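# Roll the folded towel into one tight, even roll

## Task

Beginning at the towel's folded edge and keeping both layers together, roll it up into a single roll that is tight, straight and equally thick along its length.

## Robot and tools

Robot: two arms, each with a five-finger hand. left_arm carries a left hand and sits on the +y side; right_arm carries a right hand. Calibrated bases in the scene frame: left_arm at (-0.027, +0.348, +0.018) m, quat_wxyz (+1.000, 0, 0, -0.013); right_arm at (-0.046, -0.251, +0.039) m, quat_wxyz (+1.000, 0, 0, -0.012). Arm names do not match image sides.

Frames: the scene frame has its origin at table-top height, halfway between the nominal bases, with +z up and +x pointing out over the table. Fixed cameras and the table use it. Each arm reports its end_effector_position (m), end_effector_quat_wxyz, velocities, Hand target and wrist-camera pose in its own base frame. Motion offsets are expressed along the current Hand target's own axes.

Hand point: a spot 0.05 m in front of the palm and 0.15 m along the fingers from the wrist mounting face. Its +z runs along straight fingers and +y points out of the palm. On the right hand +x points across the palm away from the thumb; on the left hand +x points toward the thumb. Straight fingertips extend 0.06-0.07 m past the point along +z, and the finger centre lines sit 0.06 m behind it (-y). A wrist bracket on the little-finger side reaches 0.10 m across and can collide with things. Closed thumb-plus-fingers can grasp objects roughly 0.035-0.065 m thick, or a handle down to about 0.025 m.

A row is 28 numbers, each in [-1, 1], always for both arms: left dx, dy, dz, rx, ry, rz, then left little, ring, middle, index, thumb_bend, thumb_turn, force_limit, speed, then the same 14 for the right arm. The six pose numbers are an offset (not a pose) from that arm's Hand target as it stood when the action or move began; 1.0 equals 0.6 m or 180 degrees, and rx, ry, rz form one rotation vector. Every row of an action counts from that same start, so offsets do not add up row by row, but a repeated action moves further. All zeros asks the arm to return to its Hand target. Finger numbers are absolute targets: -1 straight/open, +1 curled; thumb_bend -1 straight to +1 fully bent; thumb_turn -1 beside the palm to +1 facing the fingers. force_limit maps -1..+1 to about 0..10 N (0..15 N for the two thumb motors). speed rises from near zero at -1 to full at +0.48 and above; use -0.94 or lower for a soft grip. There is no 'unchanged' value: to keep a hand as it is, resend the eight hand numbers last carried out for it; if none have been sent yet, use its hand_measured six values plus hand_force_limit and hand_speed.

Tools:
- execute_actions(actions, cameras): actions is a list of actions, each a table of up to 15 rows at 1/30 s per row; a shorter table repeats its final row. Images appear only for an empty list or when cameras names them (["all"], specific names, or []).
- move(target, speed, blend, blocking, cameras): target is one 28-number row or a list of up to 15 rows, every one an offset from the same starting Hand targets. Paths are straight, all arms finish together, last at least 0.5 s and are cut at 10 s. speed is top path speed in m/s, 0.002-4.3, default 0.25 (turn rate twice that in rad/s), one value or one per target. blend in metres rounds corners; 0 stops at each point. blocking=false returns after about 0.5 s while motion continues. The result adds a 'move:' line: done, off_target, moving, held or fault, plus limits such as paced or held.
- wait(seconds 0-10, cameras): lets time pass holding the last commands.
- stop(cameras): brakes a running move.
- zoom_image(camera, region [x0, y0, x1, y1]): enlarges part of the latest image, at most 504x504 px.
- show_instructions(): shows the reference pages.
- finished_scene(scene=1): ends the scene permanently.

Cameras: cam_high, cam_low, cam_roll_left, cam_roll_right (896x504), cam_left_wrist, cam_right_wrist (672x504).

Reading results: Hand target is the last commanded pose after clipping; next offsets start from it. The hand point often rests 1-3 cm (up to 5 cm) short, usually lower, without any contact; re-sending zeros or the missing distance closes the gap. hand_measured, hand_stopped_by (moving, target, force, stalled, fault) and hand_load_n (positive means the finger is pushed open) follow the motor order above. A dropped grip shows as load near 0. Joint torques include arm weight and offsets. Lines MOTOR HOT and OVER-TEMPERATURE FAULT warn of overheating; at 100 °C that arm goes limp for 30-60 s.

Cautions: commanded orientation is clipped to 40 degrees from the measured one each step, so turn in steps. Avoid routing the wrist near its own base, which can flip the shoulder. Moves do not avoid obstacles or the other arm; any real contact or grip between the two hands can fail the scene. Strike nothing hard, press gently (slow moves, targets just past contact), and back off a pressing arm by commanding past its hand point. Do not overload fingers, leave arms stretched or straining for long, or let the towel leave the table. The roll must stay correct after release before calling finished_scene.

Each tool is called after ">>>" by a JSON object that holds its "api" and its "payload", one argument or row to a line.

Reference images:

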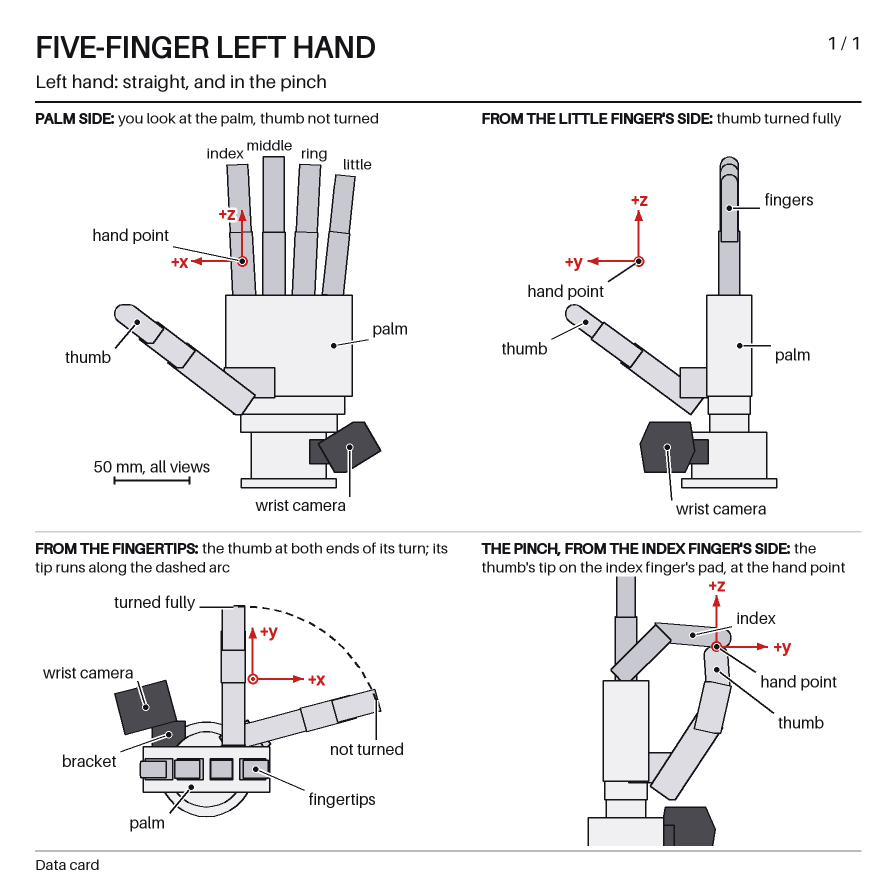

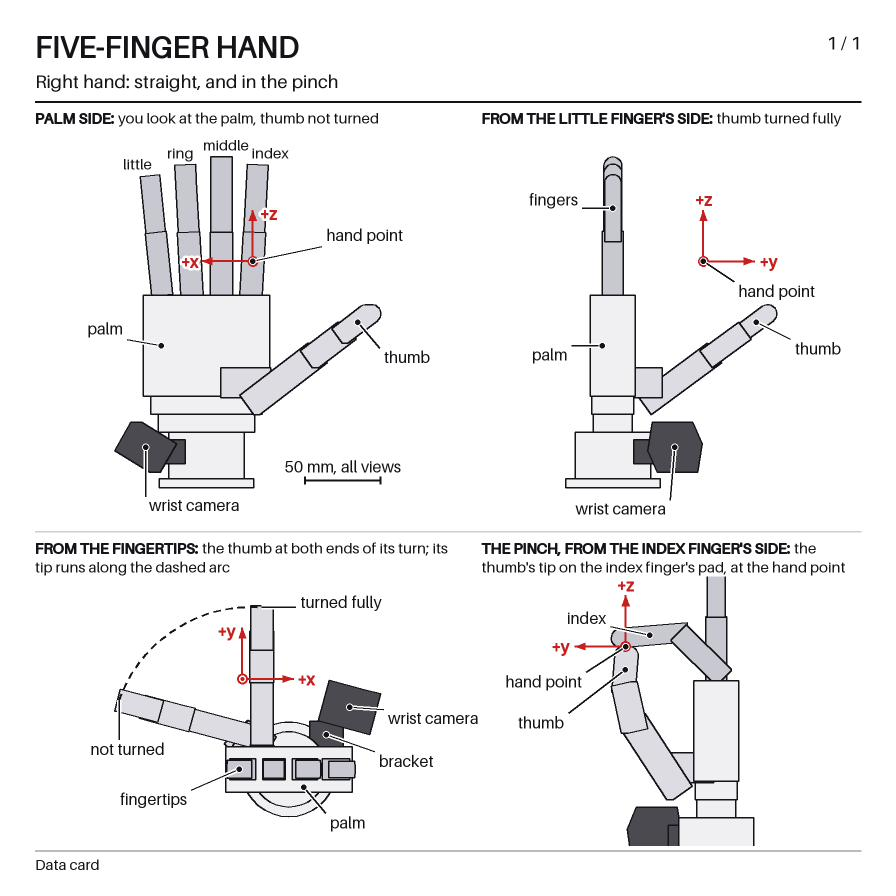

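## Session

>>> {"api": "execute_actions", "payload": {
  "actions": []
}}

Scene clock: 0.00 s.
left_arm: end_effector_position=(+0.6600, -0.2058, +0.2039) hand_measured=(-1.000, -1.000, -1.000, -1.000, -1.000, -1.000) hand_load_n=(+0.0, +0.0, +0.0, +0.0, +0.0, +0.0) hand_stopped_by=(target, target, target, target, target, target) hand_force_limit=0.00 hand_speed=-0.80 end_effector_quat_wxyz=(+0.401, -0.584, +0.698, +0.103) | right_arm: end_effector_position=(+0.7196, -0.1508, +0.2622) hand_measured=(-1.000, -1.000, -1.000, -1.000, -1.000, -1.000) hand_load_n=(+0.0, +0.0, +0.0, +0.0, +0.0, +0.0) hand_stopped_by=(target, target, target, target, target, target) hand_force_limit=0.00 hand_speed=-0.80 end_effector_quat_wxyz=(-0.276, +0.704, +0.216, +0.617)
Joint positions: left_arm=[-0.47 2.267 2.444 -1.576 -0.84 -0.215] | right_arm=[-0.408 1.779 1.359 0.223 -1.118 -1.624]
Joint velocities: within noise
Joint torques (N m): no reading
Heat: left arm: hottest shoulder 34 °C; right arm: hottest elbow 32 °C.
Hand target: left_arm +0.6641, -0.2079, +0.2123; +0.405, -0.587, +0.694, +0.093 | right_arm +0.7247, -0.1530, +0.2656; -0.274, +0.702, +0.218, +0.620

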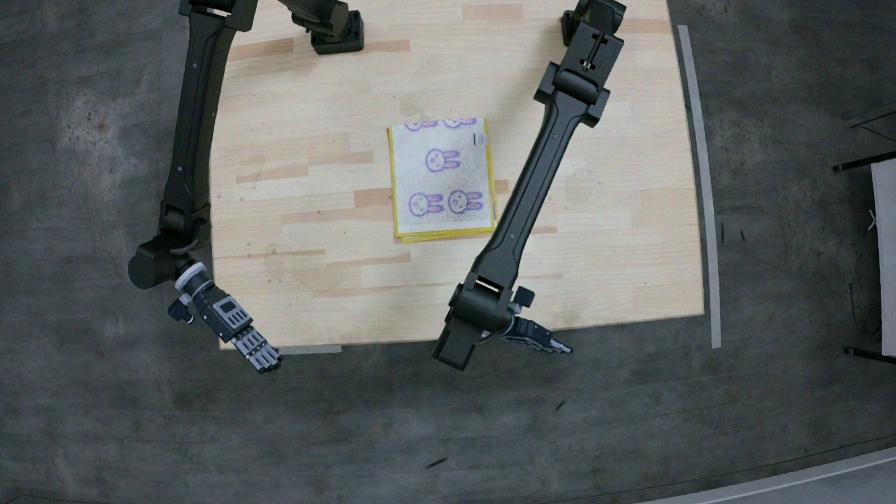

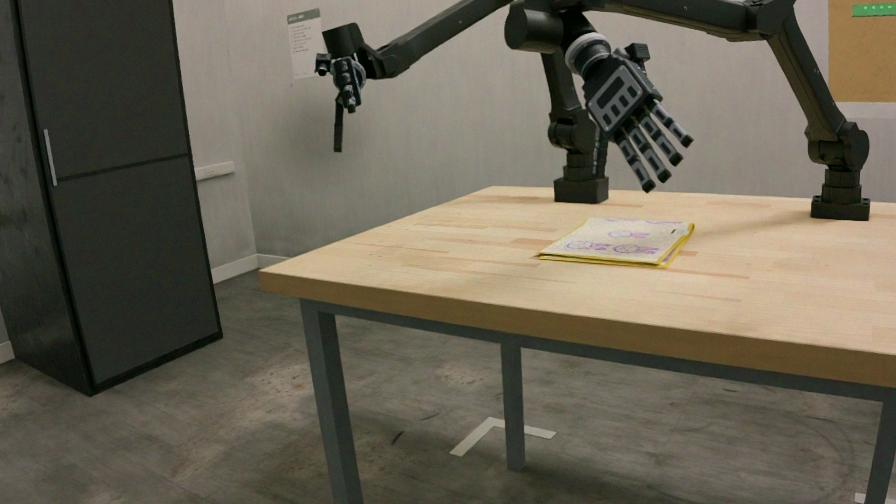

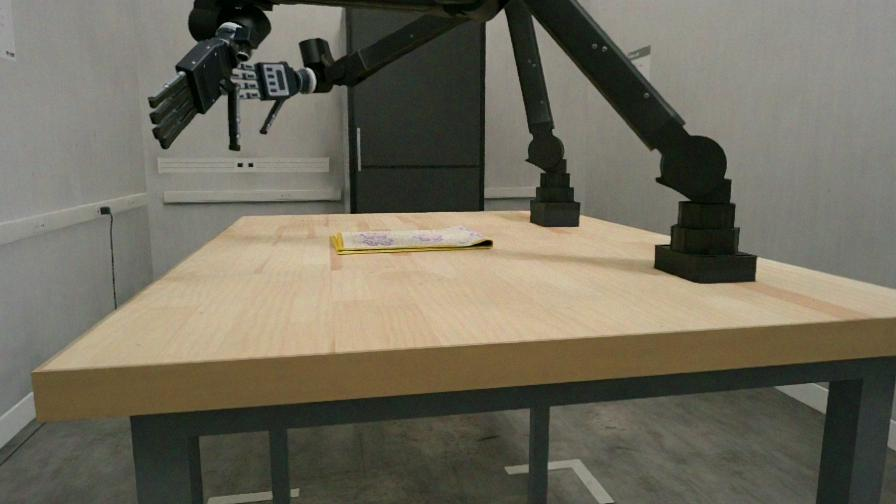

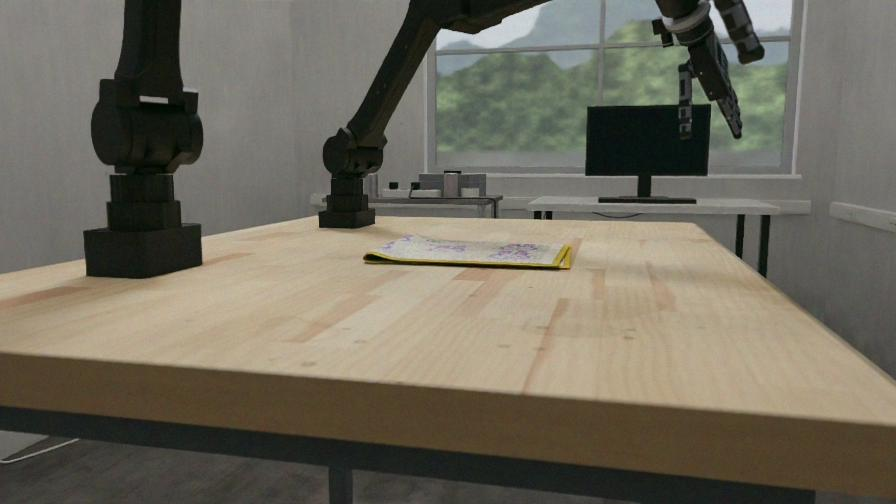

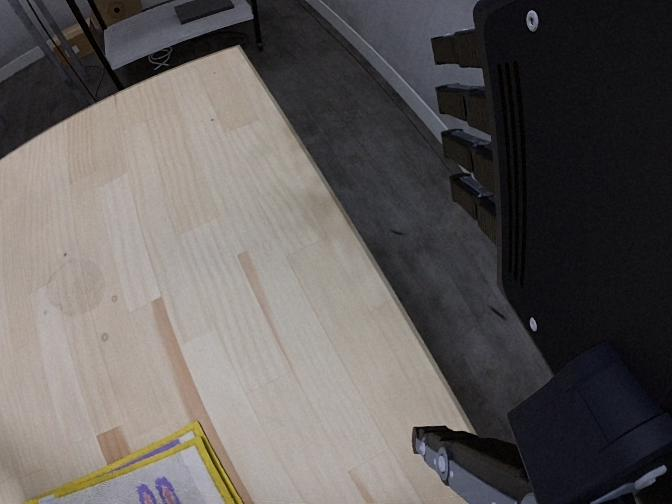

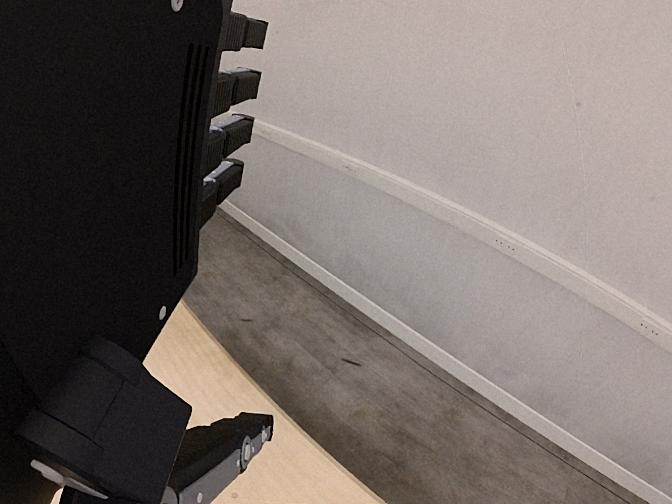

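>>> {"api": "zoom_image", "payload": {
  "camera": "cam_high",
  "region": [360, 100, 530, 260]
}}

>>> {"api": "zoom_image", "payload": {
  "camera": "cam_low",
  "region": [520, 190, 720, 290]
}}

>>> {"api": "zoom_image", "payload": {
  "camera": "cam_roll_left",
  "region": [310, 200, 510, 280]
}}

>>> {"api": "zoom_image", "payload": {
  "camera": "cam_roll_right",
  "region": [340, 210, 600, 290]
}}

Scaled by 2.965 from the camera's 896x504 image, which has a finer 1280x720 frame.

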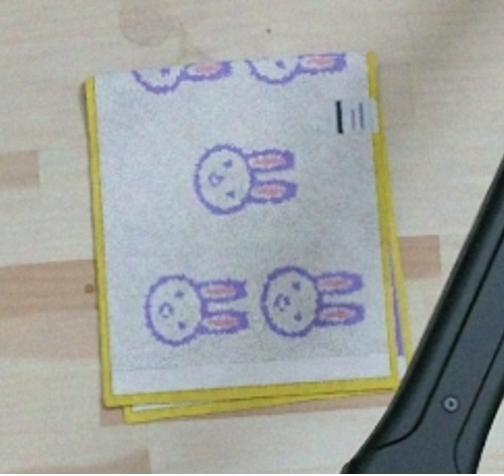

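Scaled by 2.520 from the camera's 896x504 image, which has a finer 1280x720 frame.

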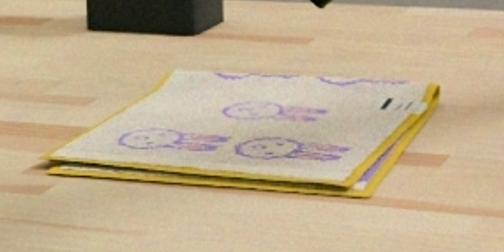

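Scaled by 2.520 from the camera's 896x504 image, which has a finer 1280x720 frame.

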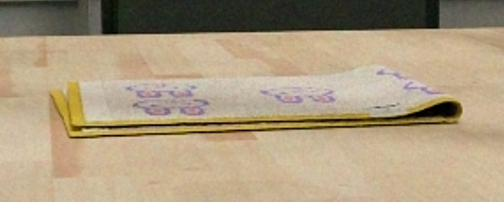

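Scaled by 1.938 from the camera's 896x504 image, which has a finer 1280x720 frame.

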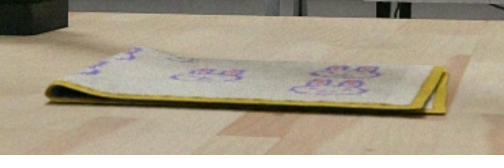

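>>> {"api": "move", "payload": {
  "target": [0.1361, 0.5782, -0.3709, 0.0905, 0.1893, -0.1404, -1, -1, -1, -1, -1, -1, 0, -0.8, 0,0,0,0,0,0, -1, -1, -1, -1, -1, -1, 0, -0.8],
  "speed": 0.25,
  "cameras": ["all"]
}}

Scene clock: 37.63 s.
left_arm: end_effector_position=(+0.2577, -0.2973, +0.1809) hand_measured=(-1.000, -1.000, -1.000, -1.000, -1.000, -1.000) hand_load_n=(+0.0, +0.0, +0.0, +0.0, +0.0, +0.0) hand_stopped_by=(target, target, target, target, target, target) hand_force_limit=0.00 hand_speed=-0.80 end_effector_quat_wxyz=(-0.277, +0.662, -0.647, +0.259) | right_arm: end_effector_position=(+0.7196, -0.1508, +0.2622) hand_measured=(-1.000, -1.000, -1.000, -1.000, -1.000, -1.000) hand_load_n=(+0.0, +0.0, -0.5, +0.0, +0.0, +0.0) hand_stopped_by=(target, target, target, target, target, target) hand_force_limit=0.00 hand_speed=-0.80 end_effector_quat_wxyz=(-0.276, +0.704, +0.216, +0.617)
Joint positions: left_arm=[-1.027 1.1 0.916 -0.948 -0.663 -0.897] | right_arm=[-0.408 1.779 1.359 0.223 -1.118 -1.624]
Joint torques (N m): left_arm=[1.32 -6.48 7.92 1.44 -0.74 -0.25] | right_arm=[0.44 -16.62 8.72 1.95 -0.2 0]
Heat: left arm: hottest shoulder 37 °C; right arm: hottest elbow 37 °C.
Hand target: left_arm +0.2556, -0.3015, +0.1826; -0.274, +0.662, -0.644, +0.268 | right_arm +0.7247, -0.1530, +0.2656; -0.274, +0.702, +0.218, +0.620
Off the commanded pose: left_arm 0.005 m, 1 deg | right_arm 0.007 m, 1 deg.
move: done

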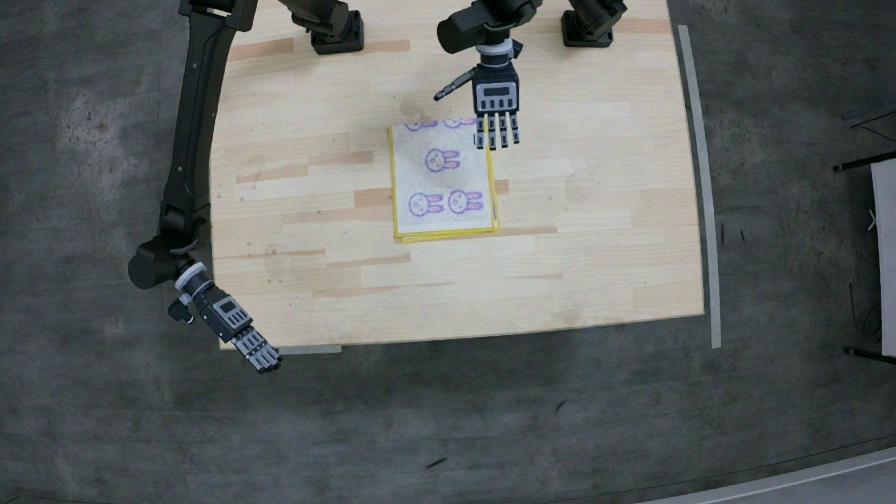

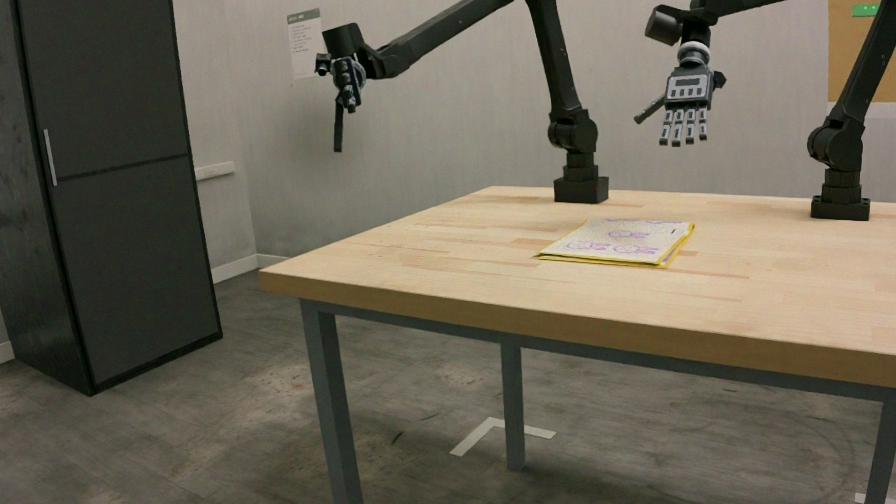

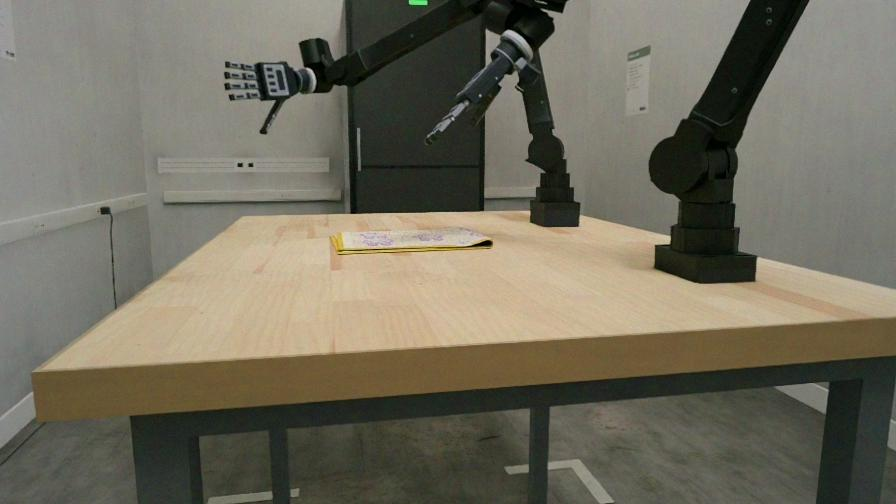

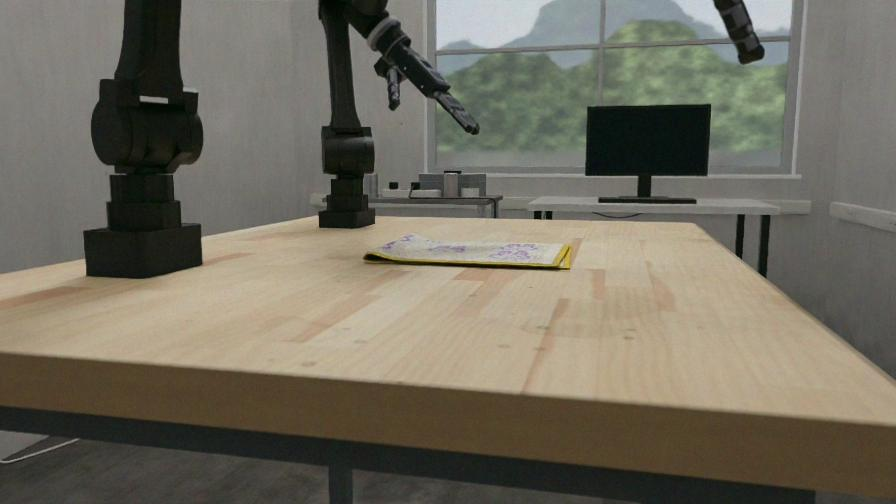

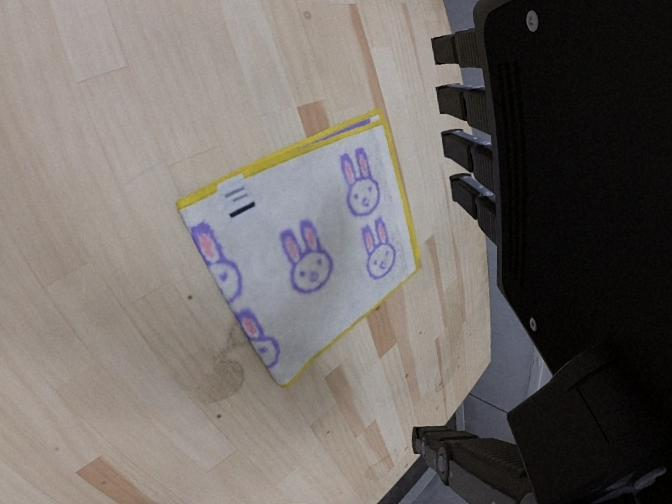

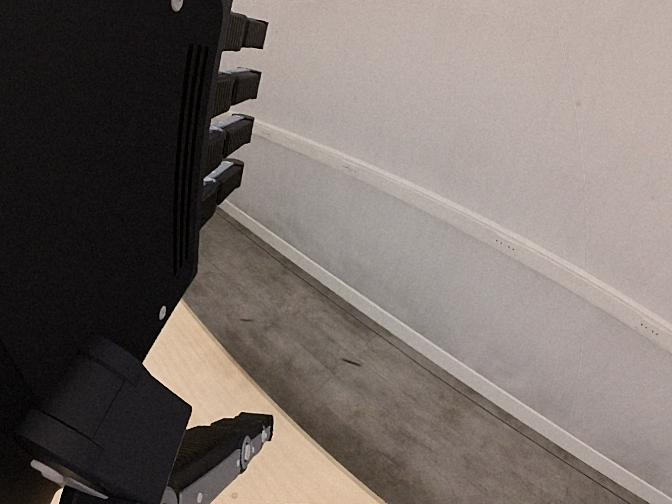

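>>> {"api": "move", "payload": {
  "target": [0,0,0,0,0,0, -1, -1, -1, -1, -1, 1, 0, 0, -0.2936,-0.8423,-0.2469,-0.3351,0.0108,0.5195, -1, -1, -1, -1, -1, 1, 0, 0],
  "speed": 0.3,
  "cameras": ["all"]
}}

Scene clock: 43.73 s.
left_arm: end_effector_position=(+0.2579, -0.2973, +0.1810) hand_measured=(-1.000, -1.000, -1.000, -1.000, -1.000, +1.000) hand_load_n=(+0.0, +0.0, +0.0, +0.0, +0.0, +0.0) hand_stopped_by=(target, target, target, target, target, target) hand_force_limit=0.00 hand_speed=0.00 end_effector_quat_wxyz=(-0.277, +0.662, -0.646, +0.259) | right_arm: end_effector_position=(+0.2672, +0.1364, +0.1640) hand_measured=(-1.000, -1.000, -1.000, -1.000, -1.000, +1.000) hand_load_n=(+0.0, +0.0, +0.0, +0.0, +0.0, +0.0) hand_stopped_by=(target, target, target, target, target, target) hand_force_limit=0.00 hand_speed=0.00 end_effector_quat_wxyz=(-0.277, +0.660, -0.643, +0.271)
Joint positions: left_arm=[-1.027 1.1 0.916 -0.948 -0.664 -0.899] | right_arm=[0.546 0.678 0.619 -0.785 0.365 0.379]
Joint torques (N m): left_arm=[1.32 -6.53 7.88 1.44 -0.73 -0.22] | right_arm=[0.67 -1.03 7.75 1.28 0.29 0.12]
Heat: left arm: hottest shoulder 37 °C; right arm: hottest elbow 37 °C.
Hand target: left_arm +0.2557, -0.3015, +0.1826; -0.274, +0.662, -0.644, +0.268 | right_arm +0.2632, +0.1375, +0.1609; -0.273, +0.661, -0.646, +0.268
Off the commanded pose: left_arm 0.005 m, 1 deg | right_arm 0.005 m, 1 deg.
move: done

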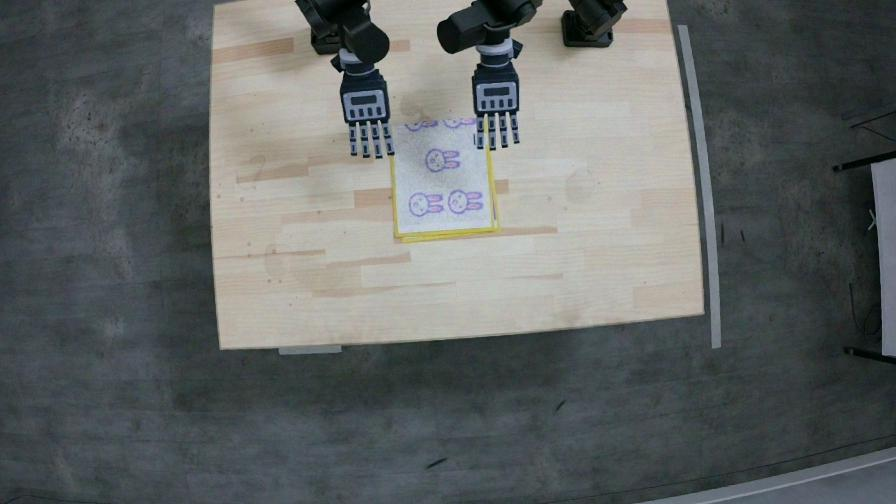

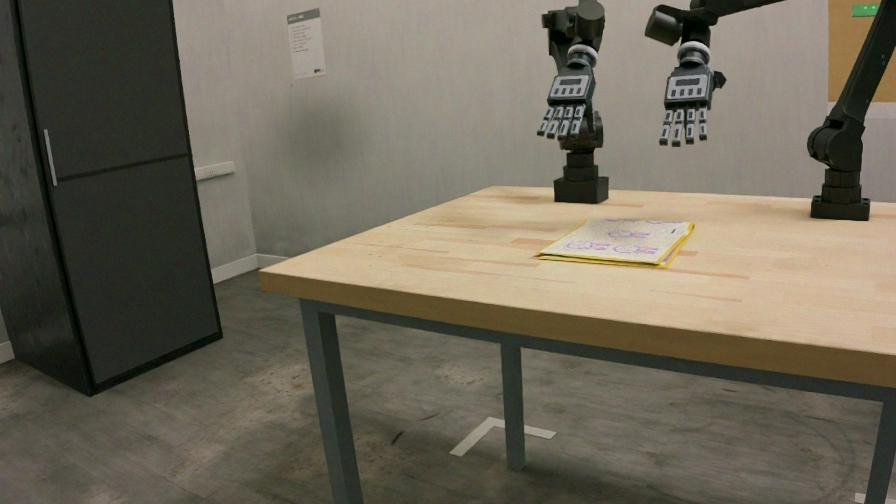

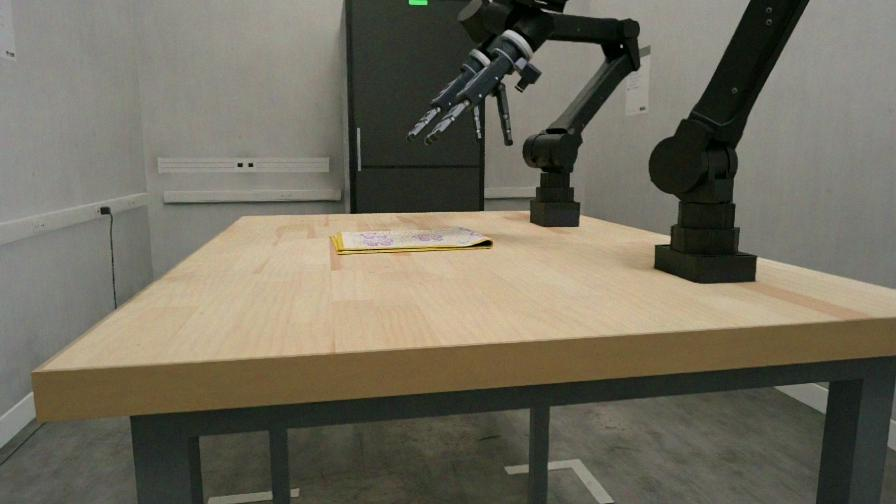

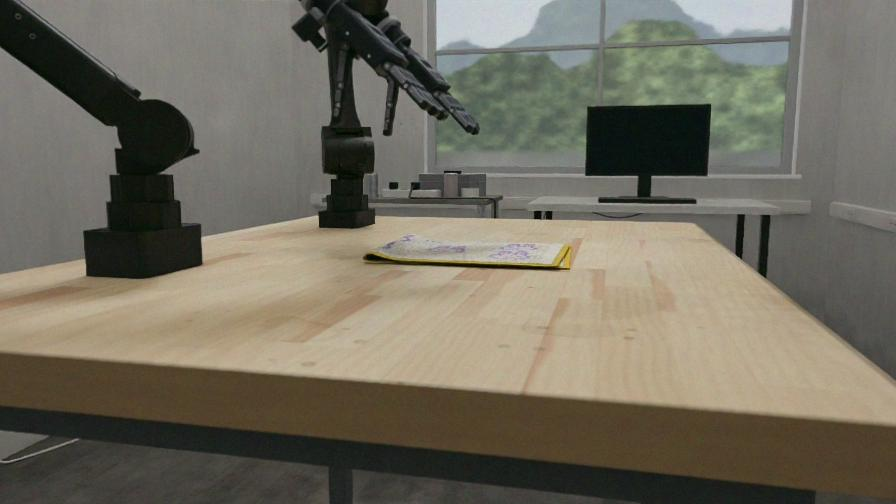

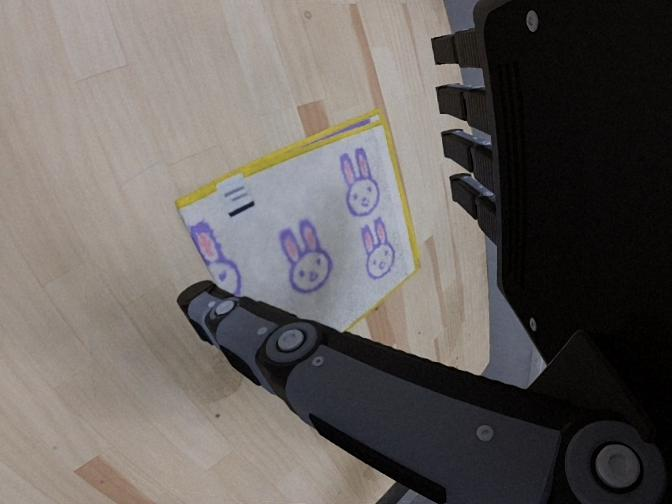

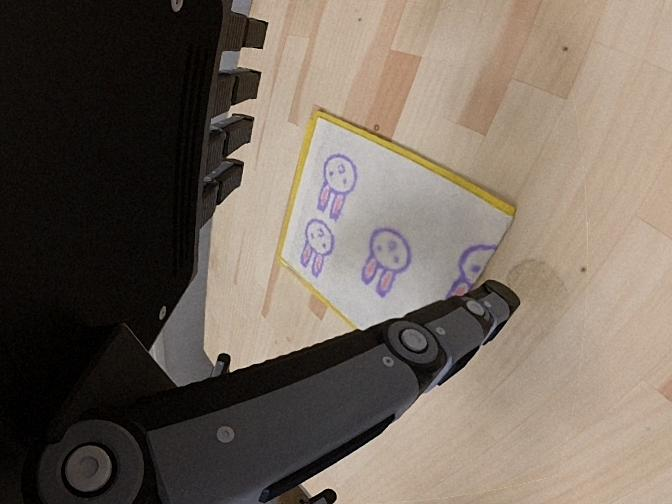

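>>> {"api": "move", "payload": {
  "target": [0,0,0,-0.4167,0,0, -0.1, -0.1, -0.1, -0.1, -0.8, 1, 0, 0, 0.0,0,0,-0.4167,0,0, -0.1, -0.1, -0.1, -0.1, -0.8, 1, 0, 0],
  "speed": 0.4,
  "cameras": ["all"]
}}

Scene clock: 57.97 s.
left_arm: end_effector_position=(+0.2424, -0.2961, +0.1720) hand_measured=(-0.100, -0.100, -0.100, -0.100, -0.800, +1.000) hand_load_n=(+0.0, +0.0, +0.0, +0.0, -0.5, +0.0) hand_stopped_by=(target, target, target, target, target, target) hand_force_limit=0.00 hand_speed=0.00 end_effector_quat_wxyz=(+0.185, +0.698, -0.671, -0.170) | right_arm: end_effector_position=(+0.2518, +0.1369, +0.1542) hand_measured=(-0.100, -0.100, -0.100, -0.100, -0.800, +1.000) hand_load_n=(+0.0, +0.5, +0.0, +0.0, -0.5, +0.0) hand_stopped_by=(target, target, target, target, target, target) hand_force_limit=0.00 hand_speed=0.00 end_effector_quat_wxyz=(+0.194, +0.687, -0.677, -0.181)
Joint positions: left_arm=[-0.586 1.686 1.369 -1.671 0.297 -0.561] | right_arm=[0.269 1.61 1.202 -1.688 -0.115 0.223]
Joint torques (N m): left_arm=[2.78 -11.58 10 -1.17 0.42 -0.1] | right_arm=[-0.21 -11.11 8.36 -0.94 -0.24 -0.17]
Heat: left arm: hottest elbow 38 °C; right arm: hottest elbow 38 °C.
Hand target: left_arm +0.2556, -0.3015, +0.1826; +0.186, +0.692, -0.674, -0.180 | right_arm +0.2631, +0.1376, +0.1610; +0.185, +0.691, -0.675, -0.181
Off the commanded pose: left_arm 0.018 m, 1 deg | right_arm 0.013 m, 1 deg.
joint sent to its limit (left arm) — joint 4 (wrist pitch), lower limit. The joint targets are off in orientation, not in position.
joint sent to its limit (right arm) — joint 4 (wrist pitch), lower limit. The joint targets still meet the commanded pose.
move: off_target (left_arm, right_arm)

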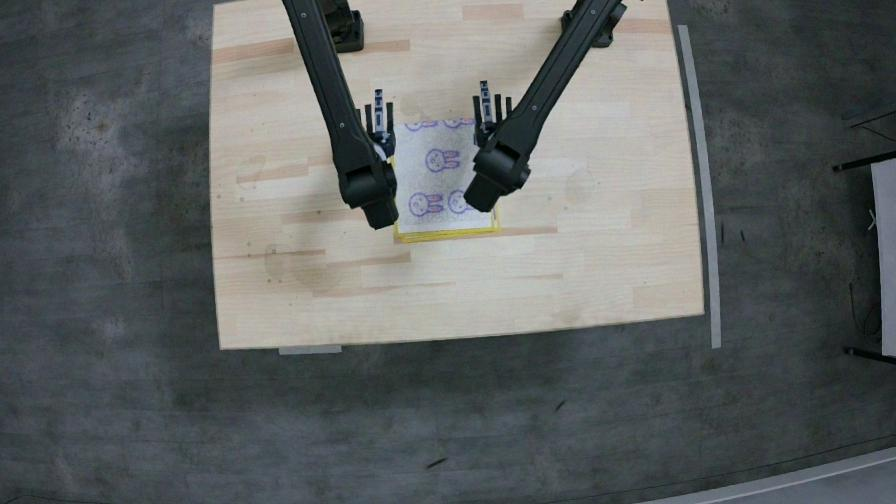

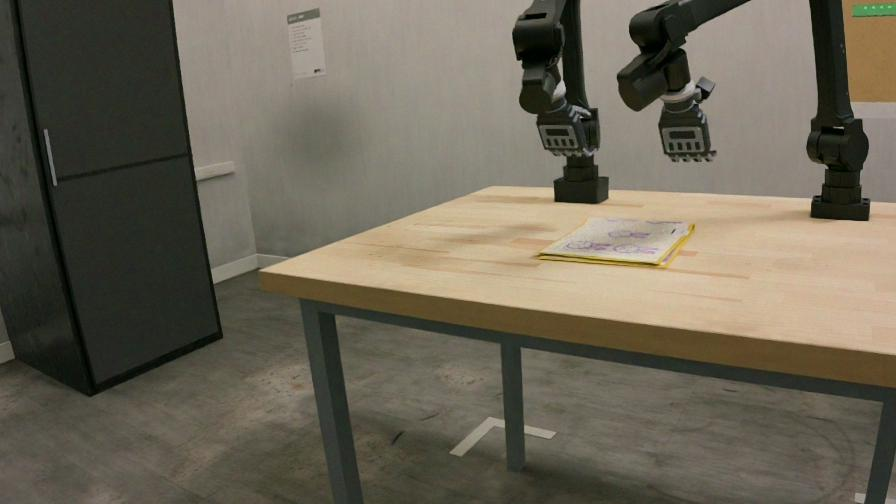

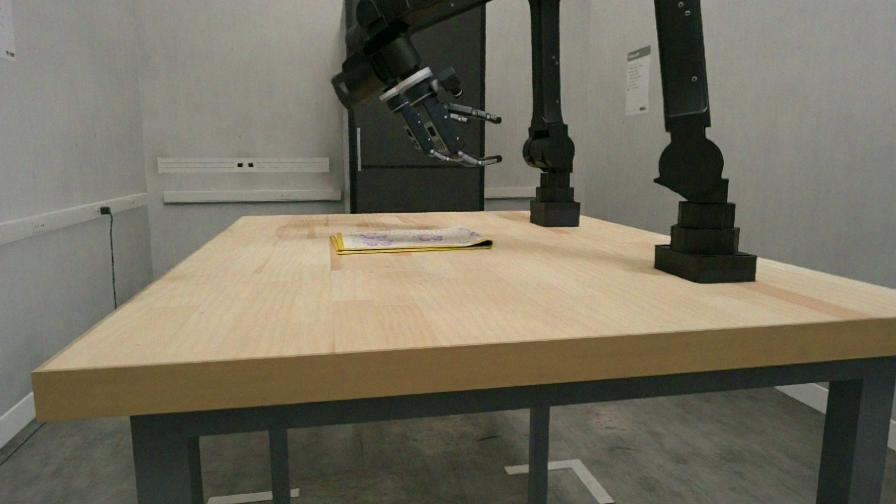

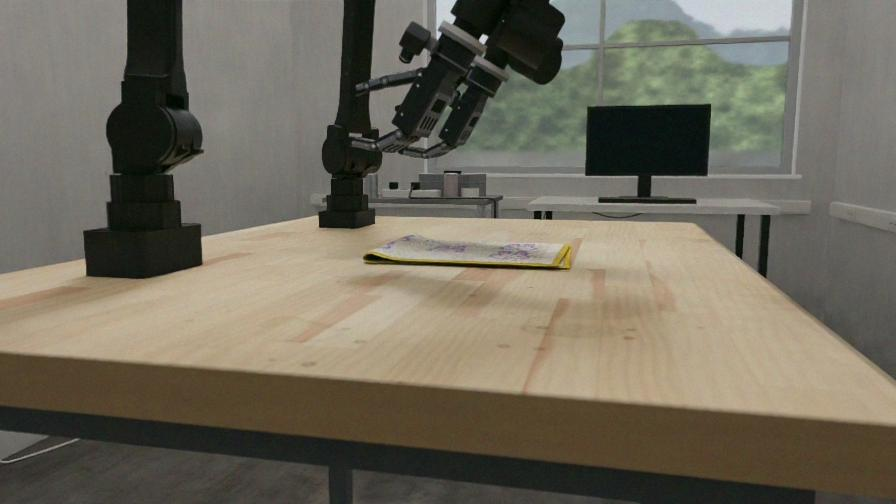

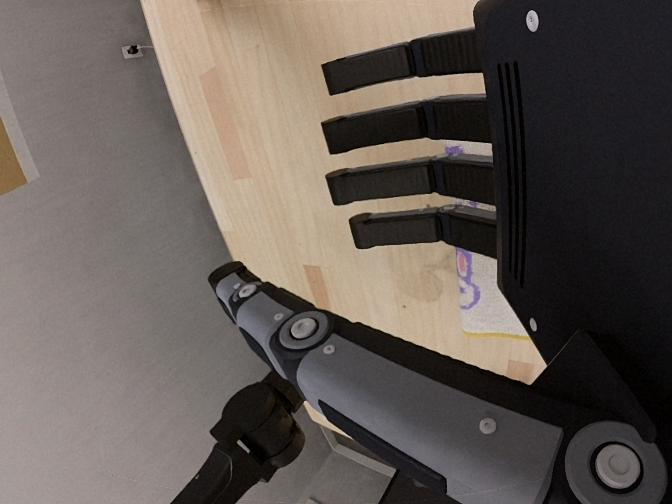

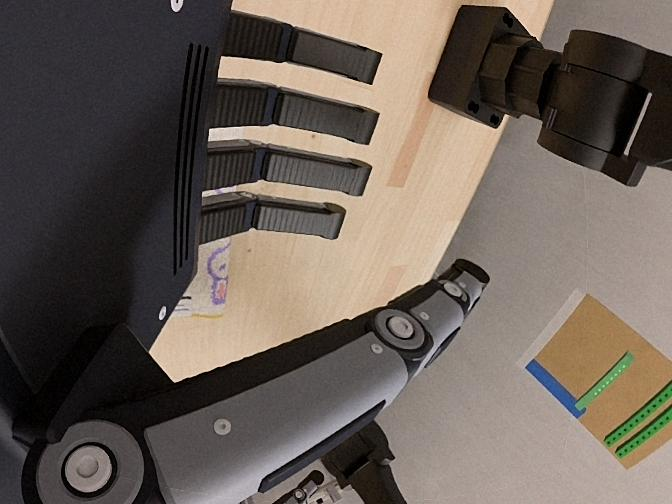

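>>> {"api": "move", "payload": {
  "target": [0.0417,-0.0124,0.2238,0.4167,0,0, 0, 0, 0, 0, -1, 1, 0, 0, -0.0912,-0.0128,0.2235,0.4167,0,0, 0, 0, 0, 0, -1, 1, 0, 0],
  "speed": 0.4,
  "cameras": ["all"]
}}

Scene clock: 67.07 s.
left_arm: end_effector_position=(+0.2062, -0.3199, +0.0771) hand_measured=(+0.000, +0.000, +0.000, +0.000, -1.000, +1.000) hand_load_n=(+0.0, +0.0, +0.0, +0.0, +0.0, +0.0) hand_stopped_by=(target, target, target, target, target, target) hand_force_limit=0.00 hand_speed=0.00 end_effector_quat_wxyz=(-0.214, +0.685, -0.668, +0.199) | right_arm: end_effector_position=(+0.2137, +0.1642, +0.0724) hand_measured=(+0.000, +0.000, +0.000, +0.000, -1.000, +1.000) hand_load_n=(+0.0, +0.0, +0.0, +0.0, +0.0, +0.0) hand_stopped_by=(target, target, target, target, target, target) hand_force_limit=0.00 hand_speed=0.00 end_effector_quat_wxyz=(-0.121, +0.716, -0.675, +0.129)
Joint positions: left_arm=[-1.105 1.246 0.792 -0.851 -0.535 -1.056] | right_arm=[0.594 0.979 0.615 -0.908 0.198 0.505]
Joint torques (N m): left_arm=[1.2 -7.65 6.98 1.22 -0.64 -0.24] | right_arm=[-0.21 -3.49 8.94 0.66 0 -0.14]
Heat: left arm: hottest elbow 38 °C; right arm: hottest elbow 38 °C.
Hand target: left_arm +0.2042, -0.3243, +0.0798; -0.210, +0.685, -0.666, +0.210 (not the last commanded pose) | right_arm +0.2210, +0.1663, +0.0812; -0.124, +0.717, -0.673, +0.130 (not the last commanded pose)
Off the commanded pose: left_arm 0.020 m, 11 deg | right_arm 0.043 m, 25 deg.
move: held (right_arm; a check stopped the path), off_target (left_arm; braked when a check withheld steps of right_arm); limits=held
pose unreachable (right arm): on one or more control steps of this call, first in action 0 (counted from 0), this arm could not follow its commanded pose, so it was not sent that pose on those steps. It may still have moved: this result reports where it is.
cause: moving toward the commanded pose would bring a part of the arm too close to another arm (a part of this arm just beyond joint 4 (wrist pitch) and a part of the left arm just beyond its joint 4 (wrist pitch), 34 mm apart when this arm was first held).

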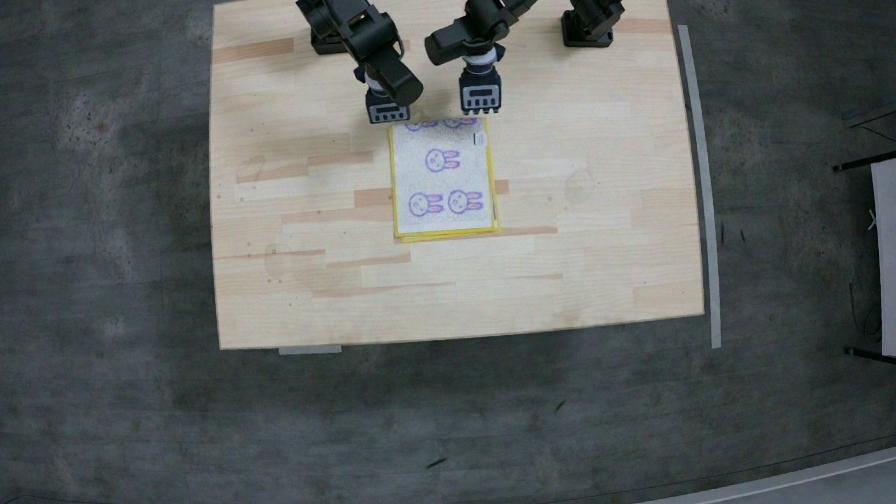

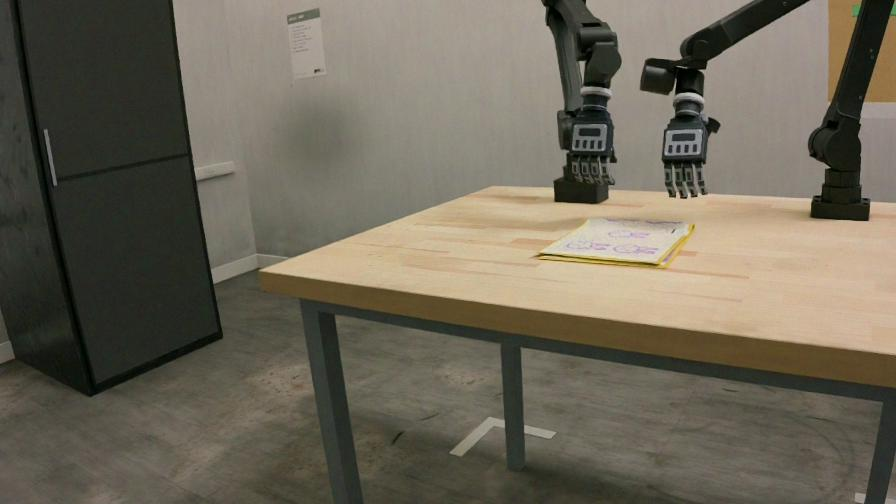

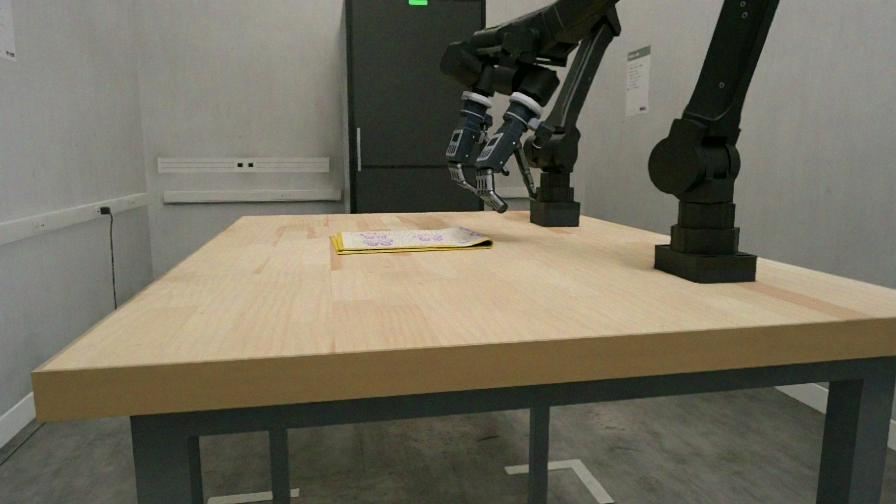

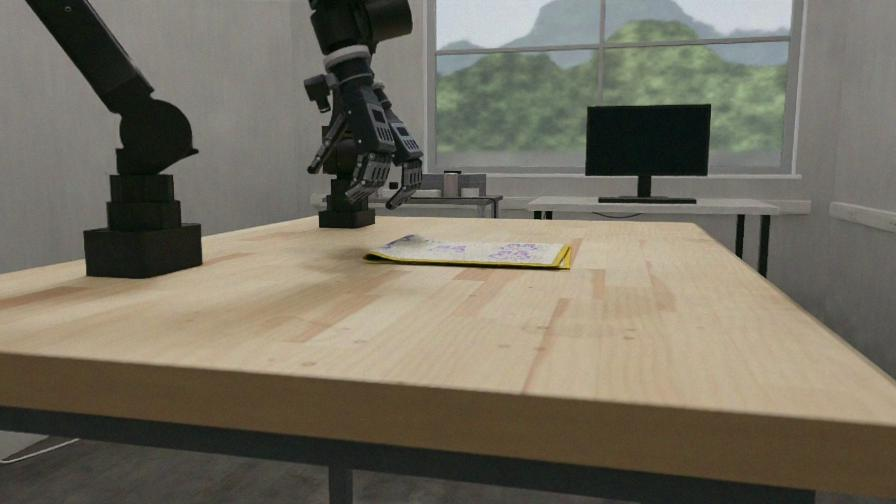

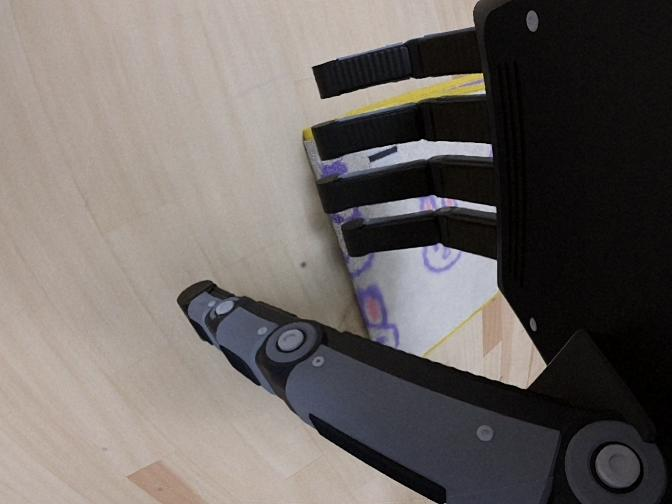

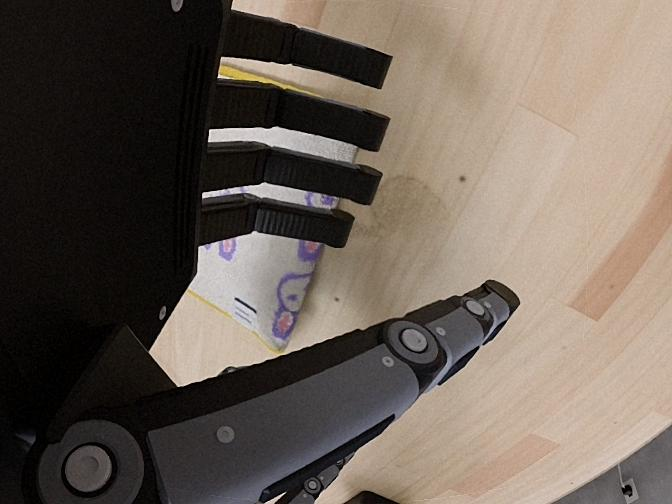

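>>> {"api": "zoom_image", "payload": {
  "camera": "cam_high",
  "region": [340, 20, 540, 140]
}}

>>> {"api": "zoom_image", "payload": {
  "camera": "cam_low",
  "region": [520, 80, 760, 280]
}}

Scaled by 2.520 from the camera's 896x504 image, which has a finer 1280x720 frame.

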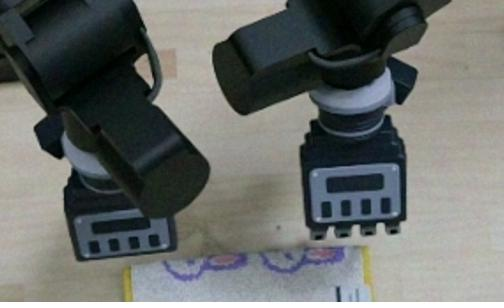

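Scaled by 2.100 from the camera's 896x504 image, which has a finer 1280x720 frame.

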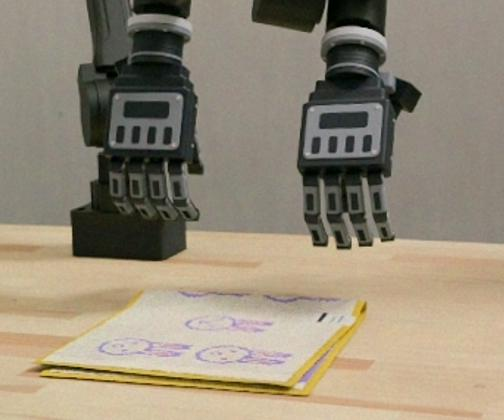

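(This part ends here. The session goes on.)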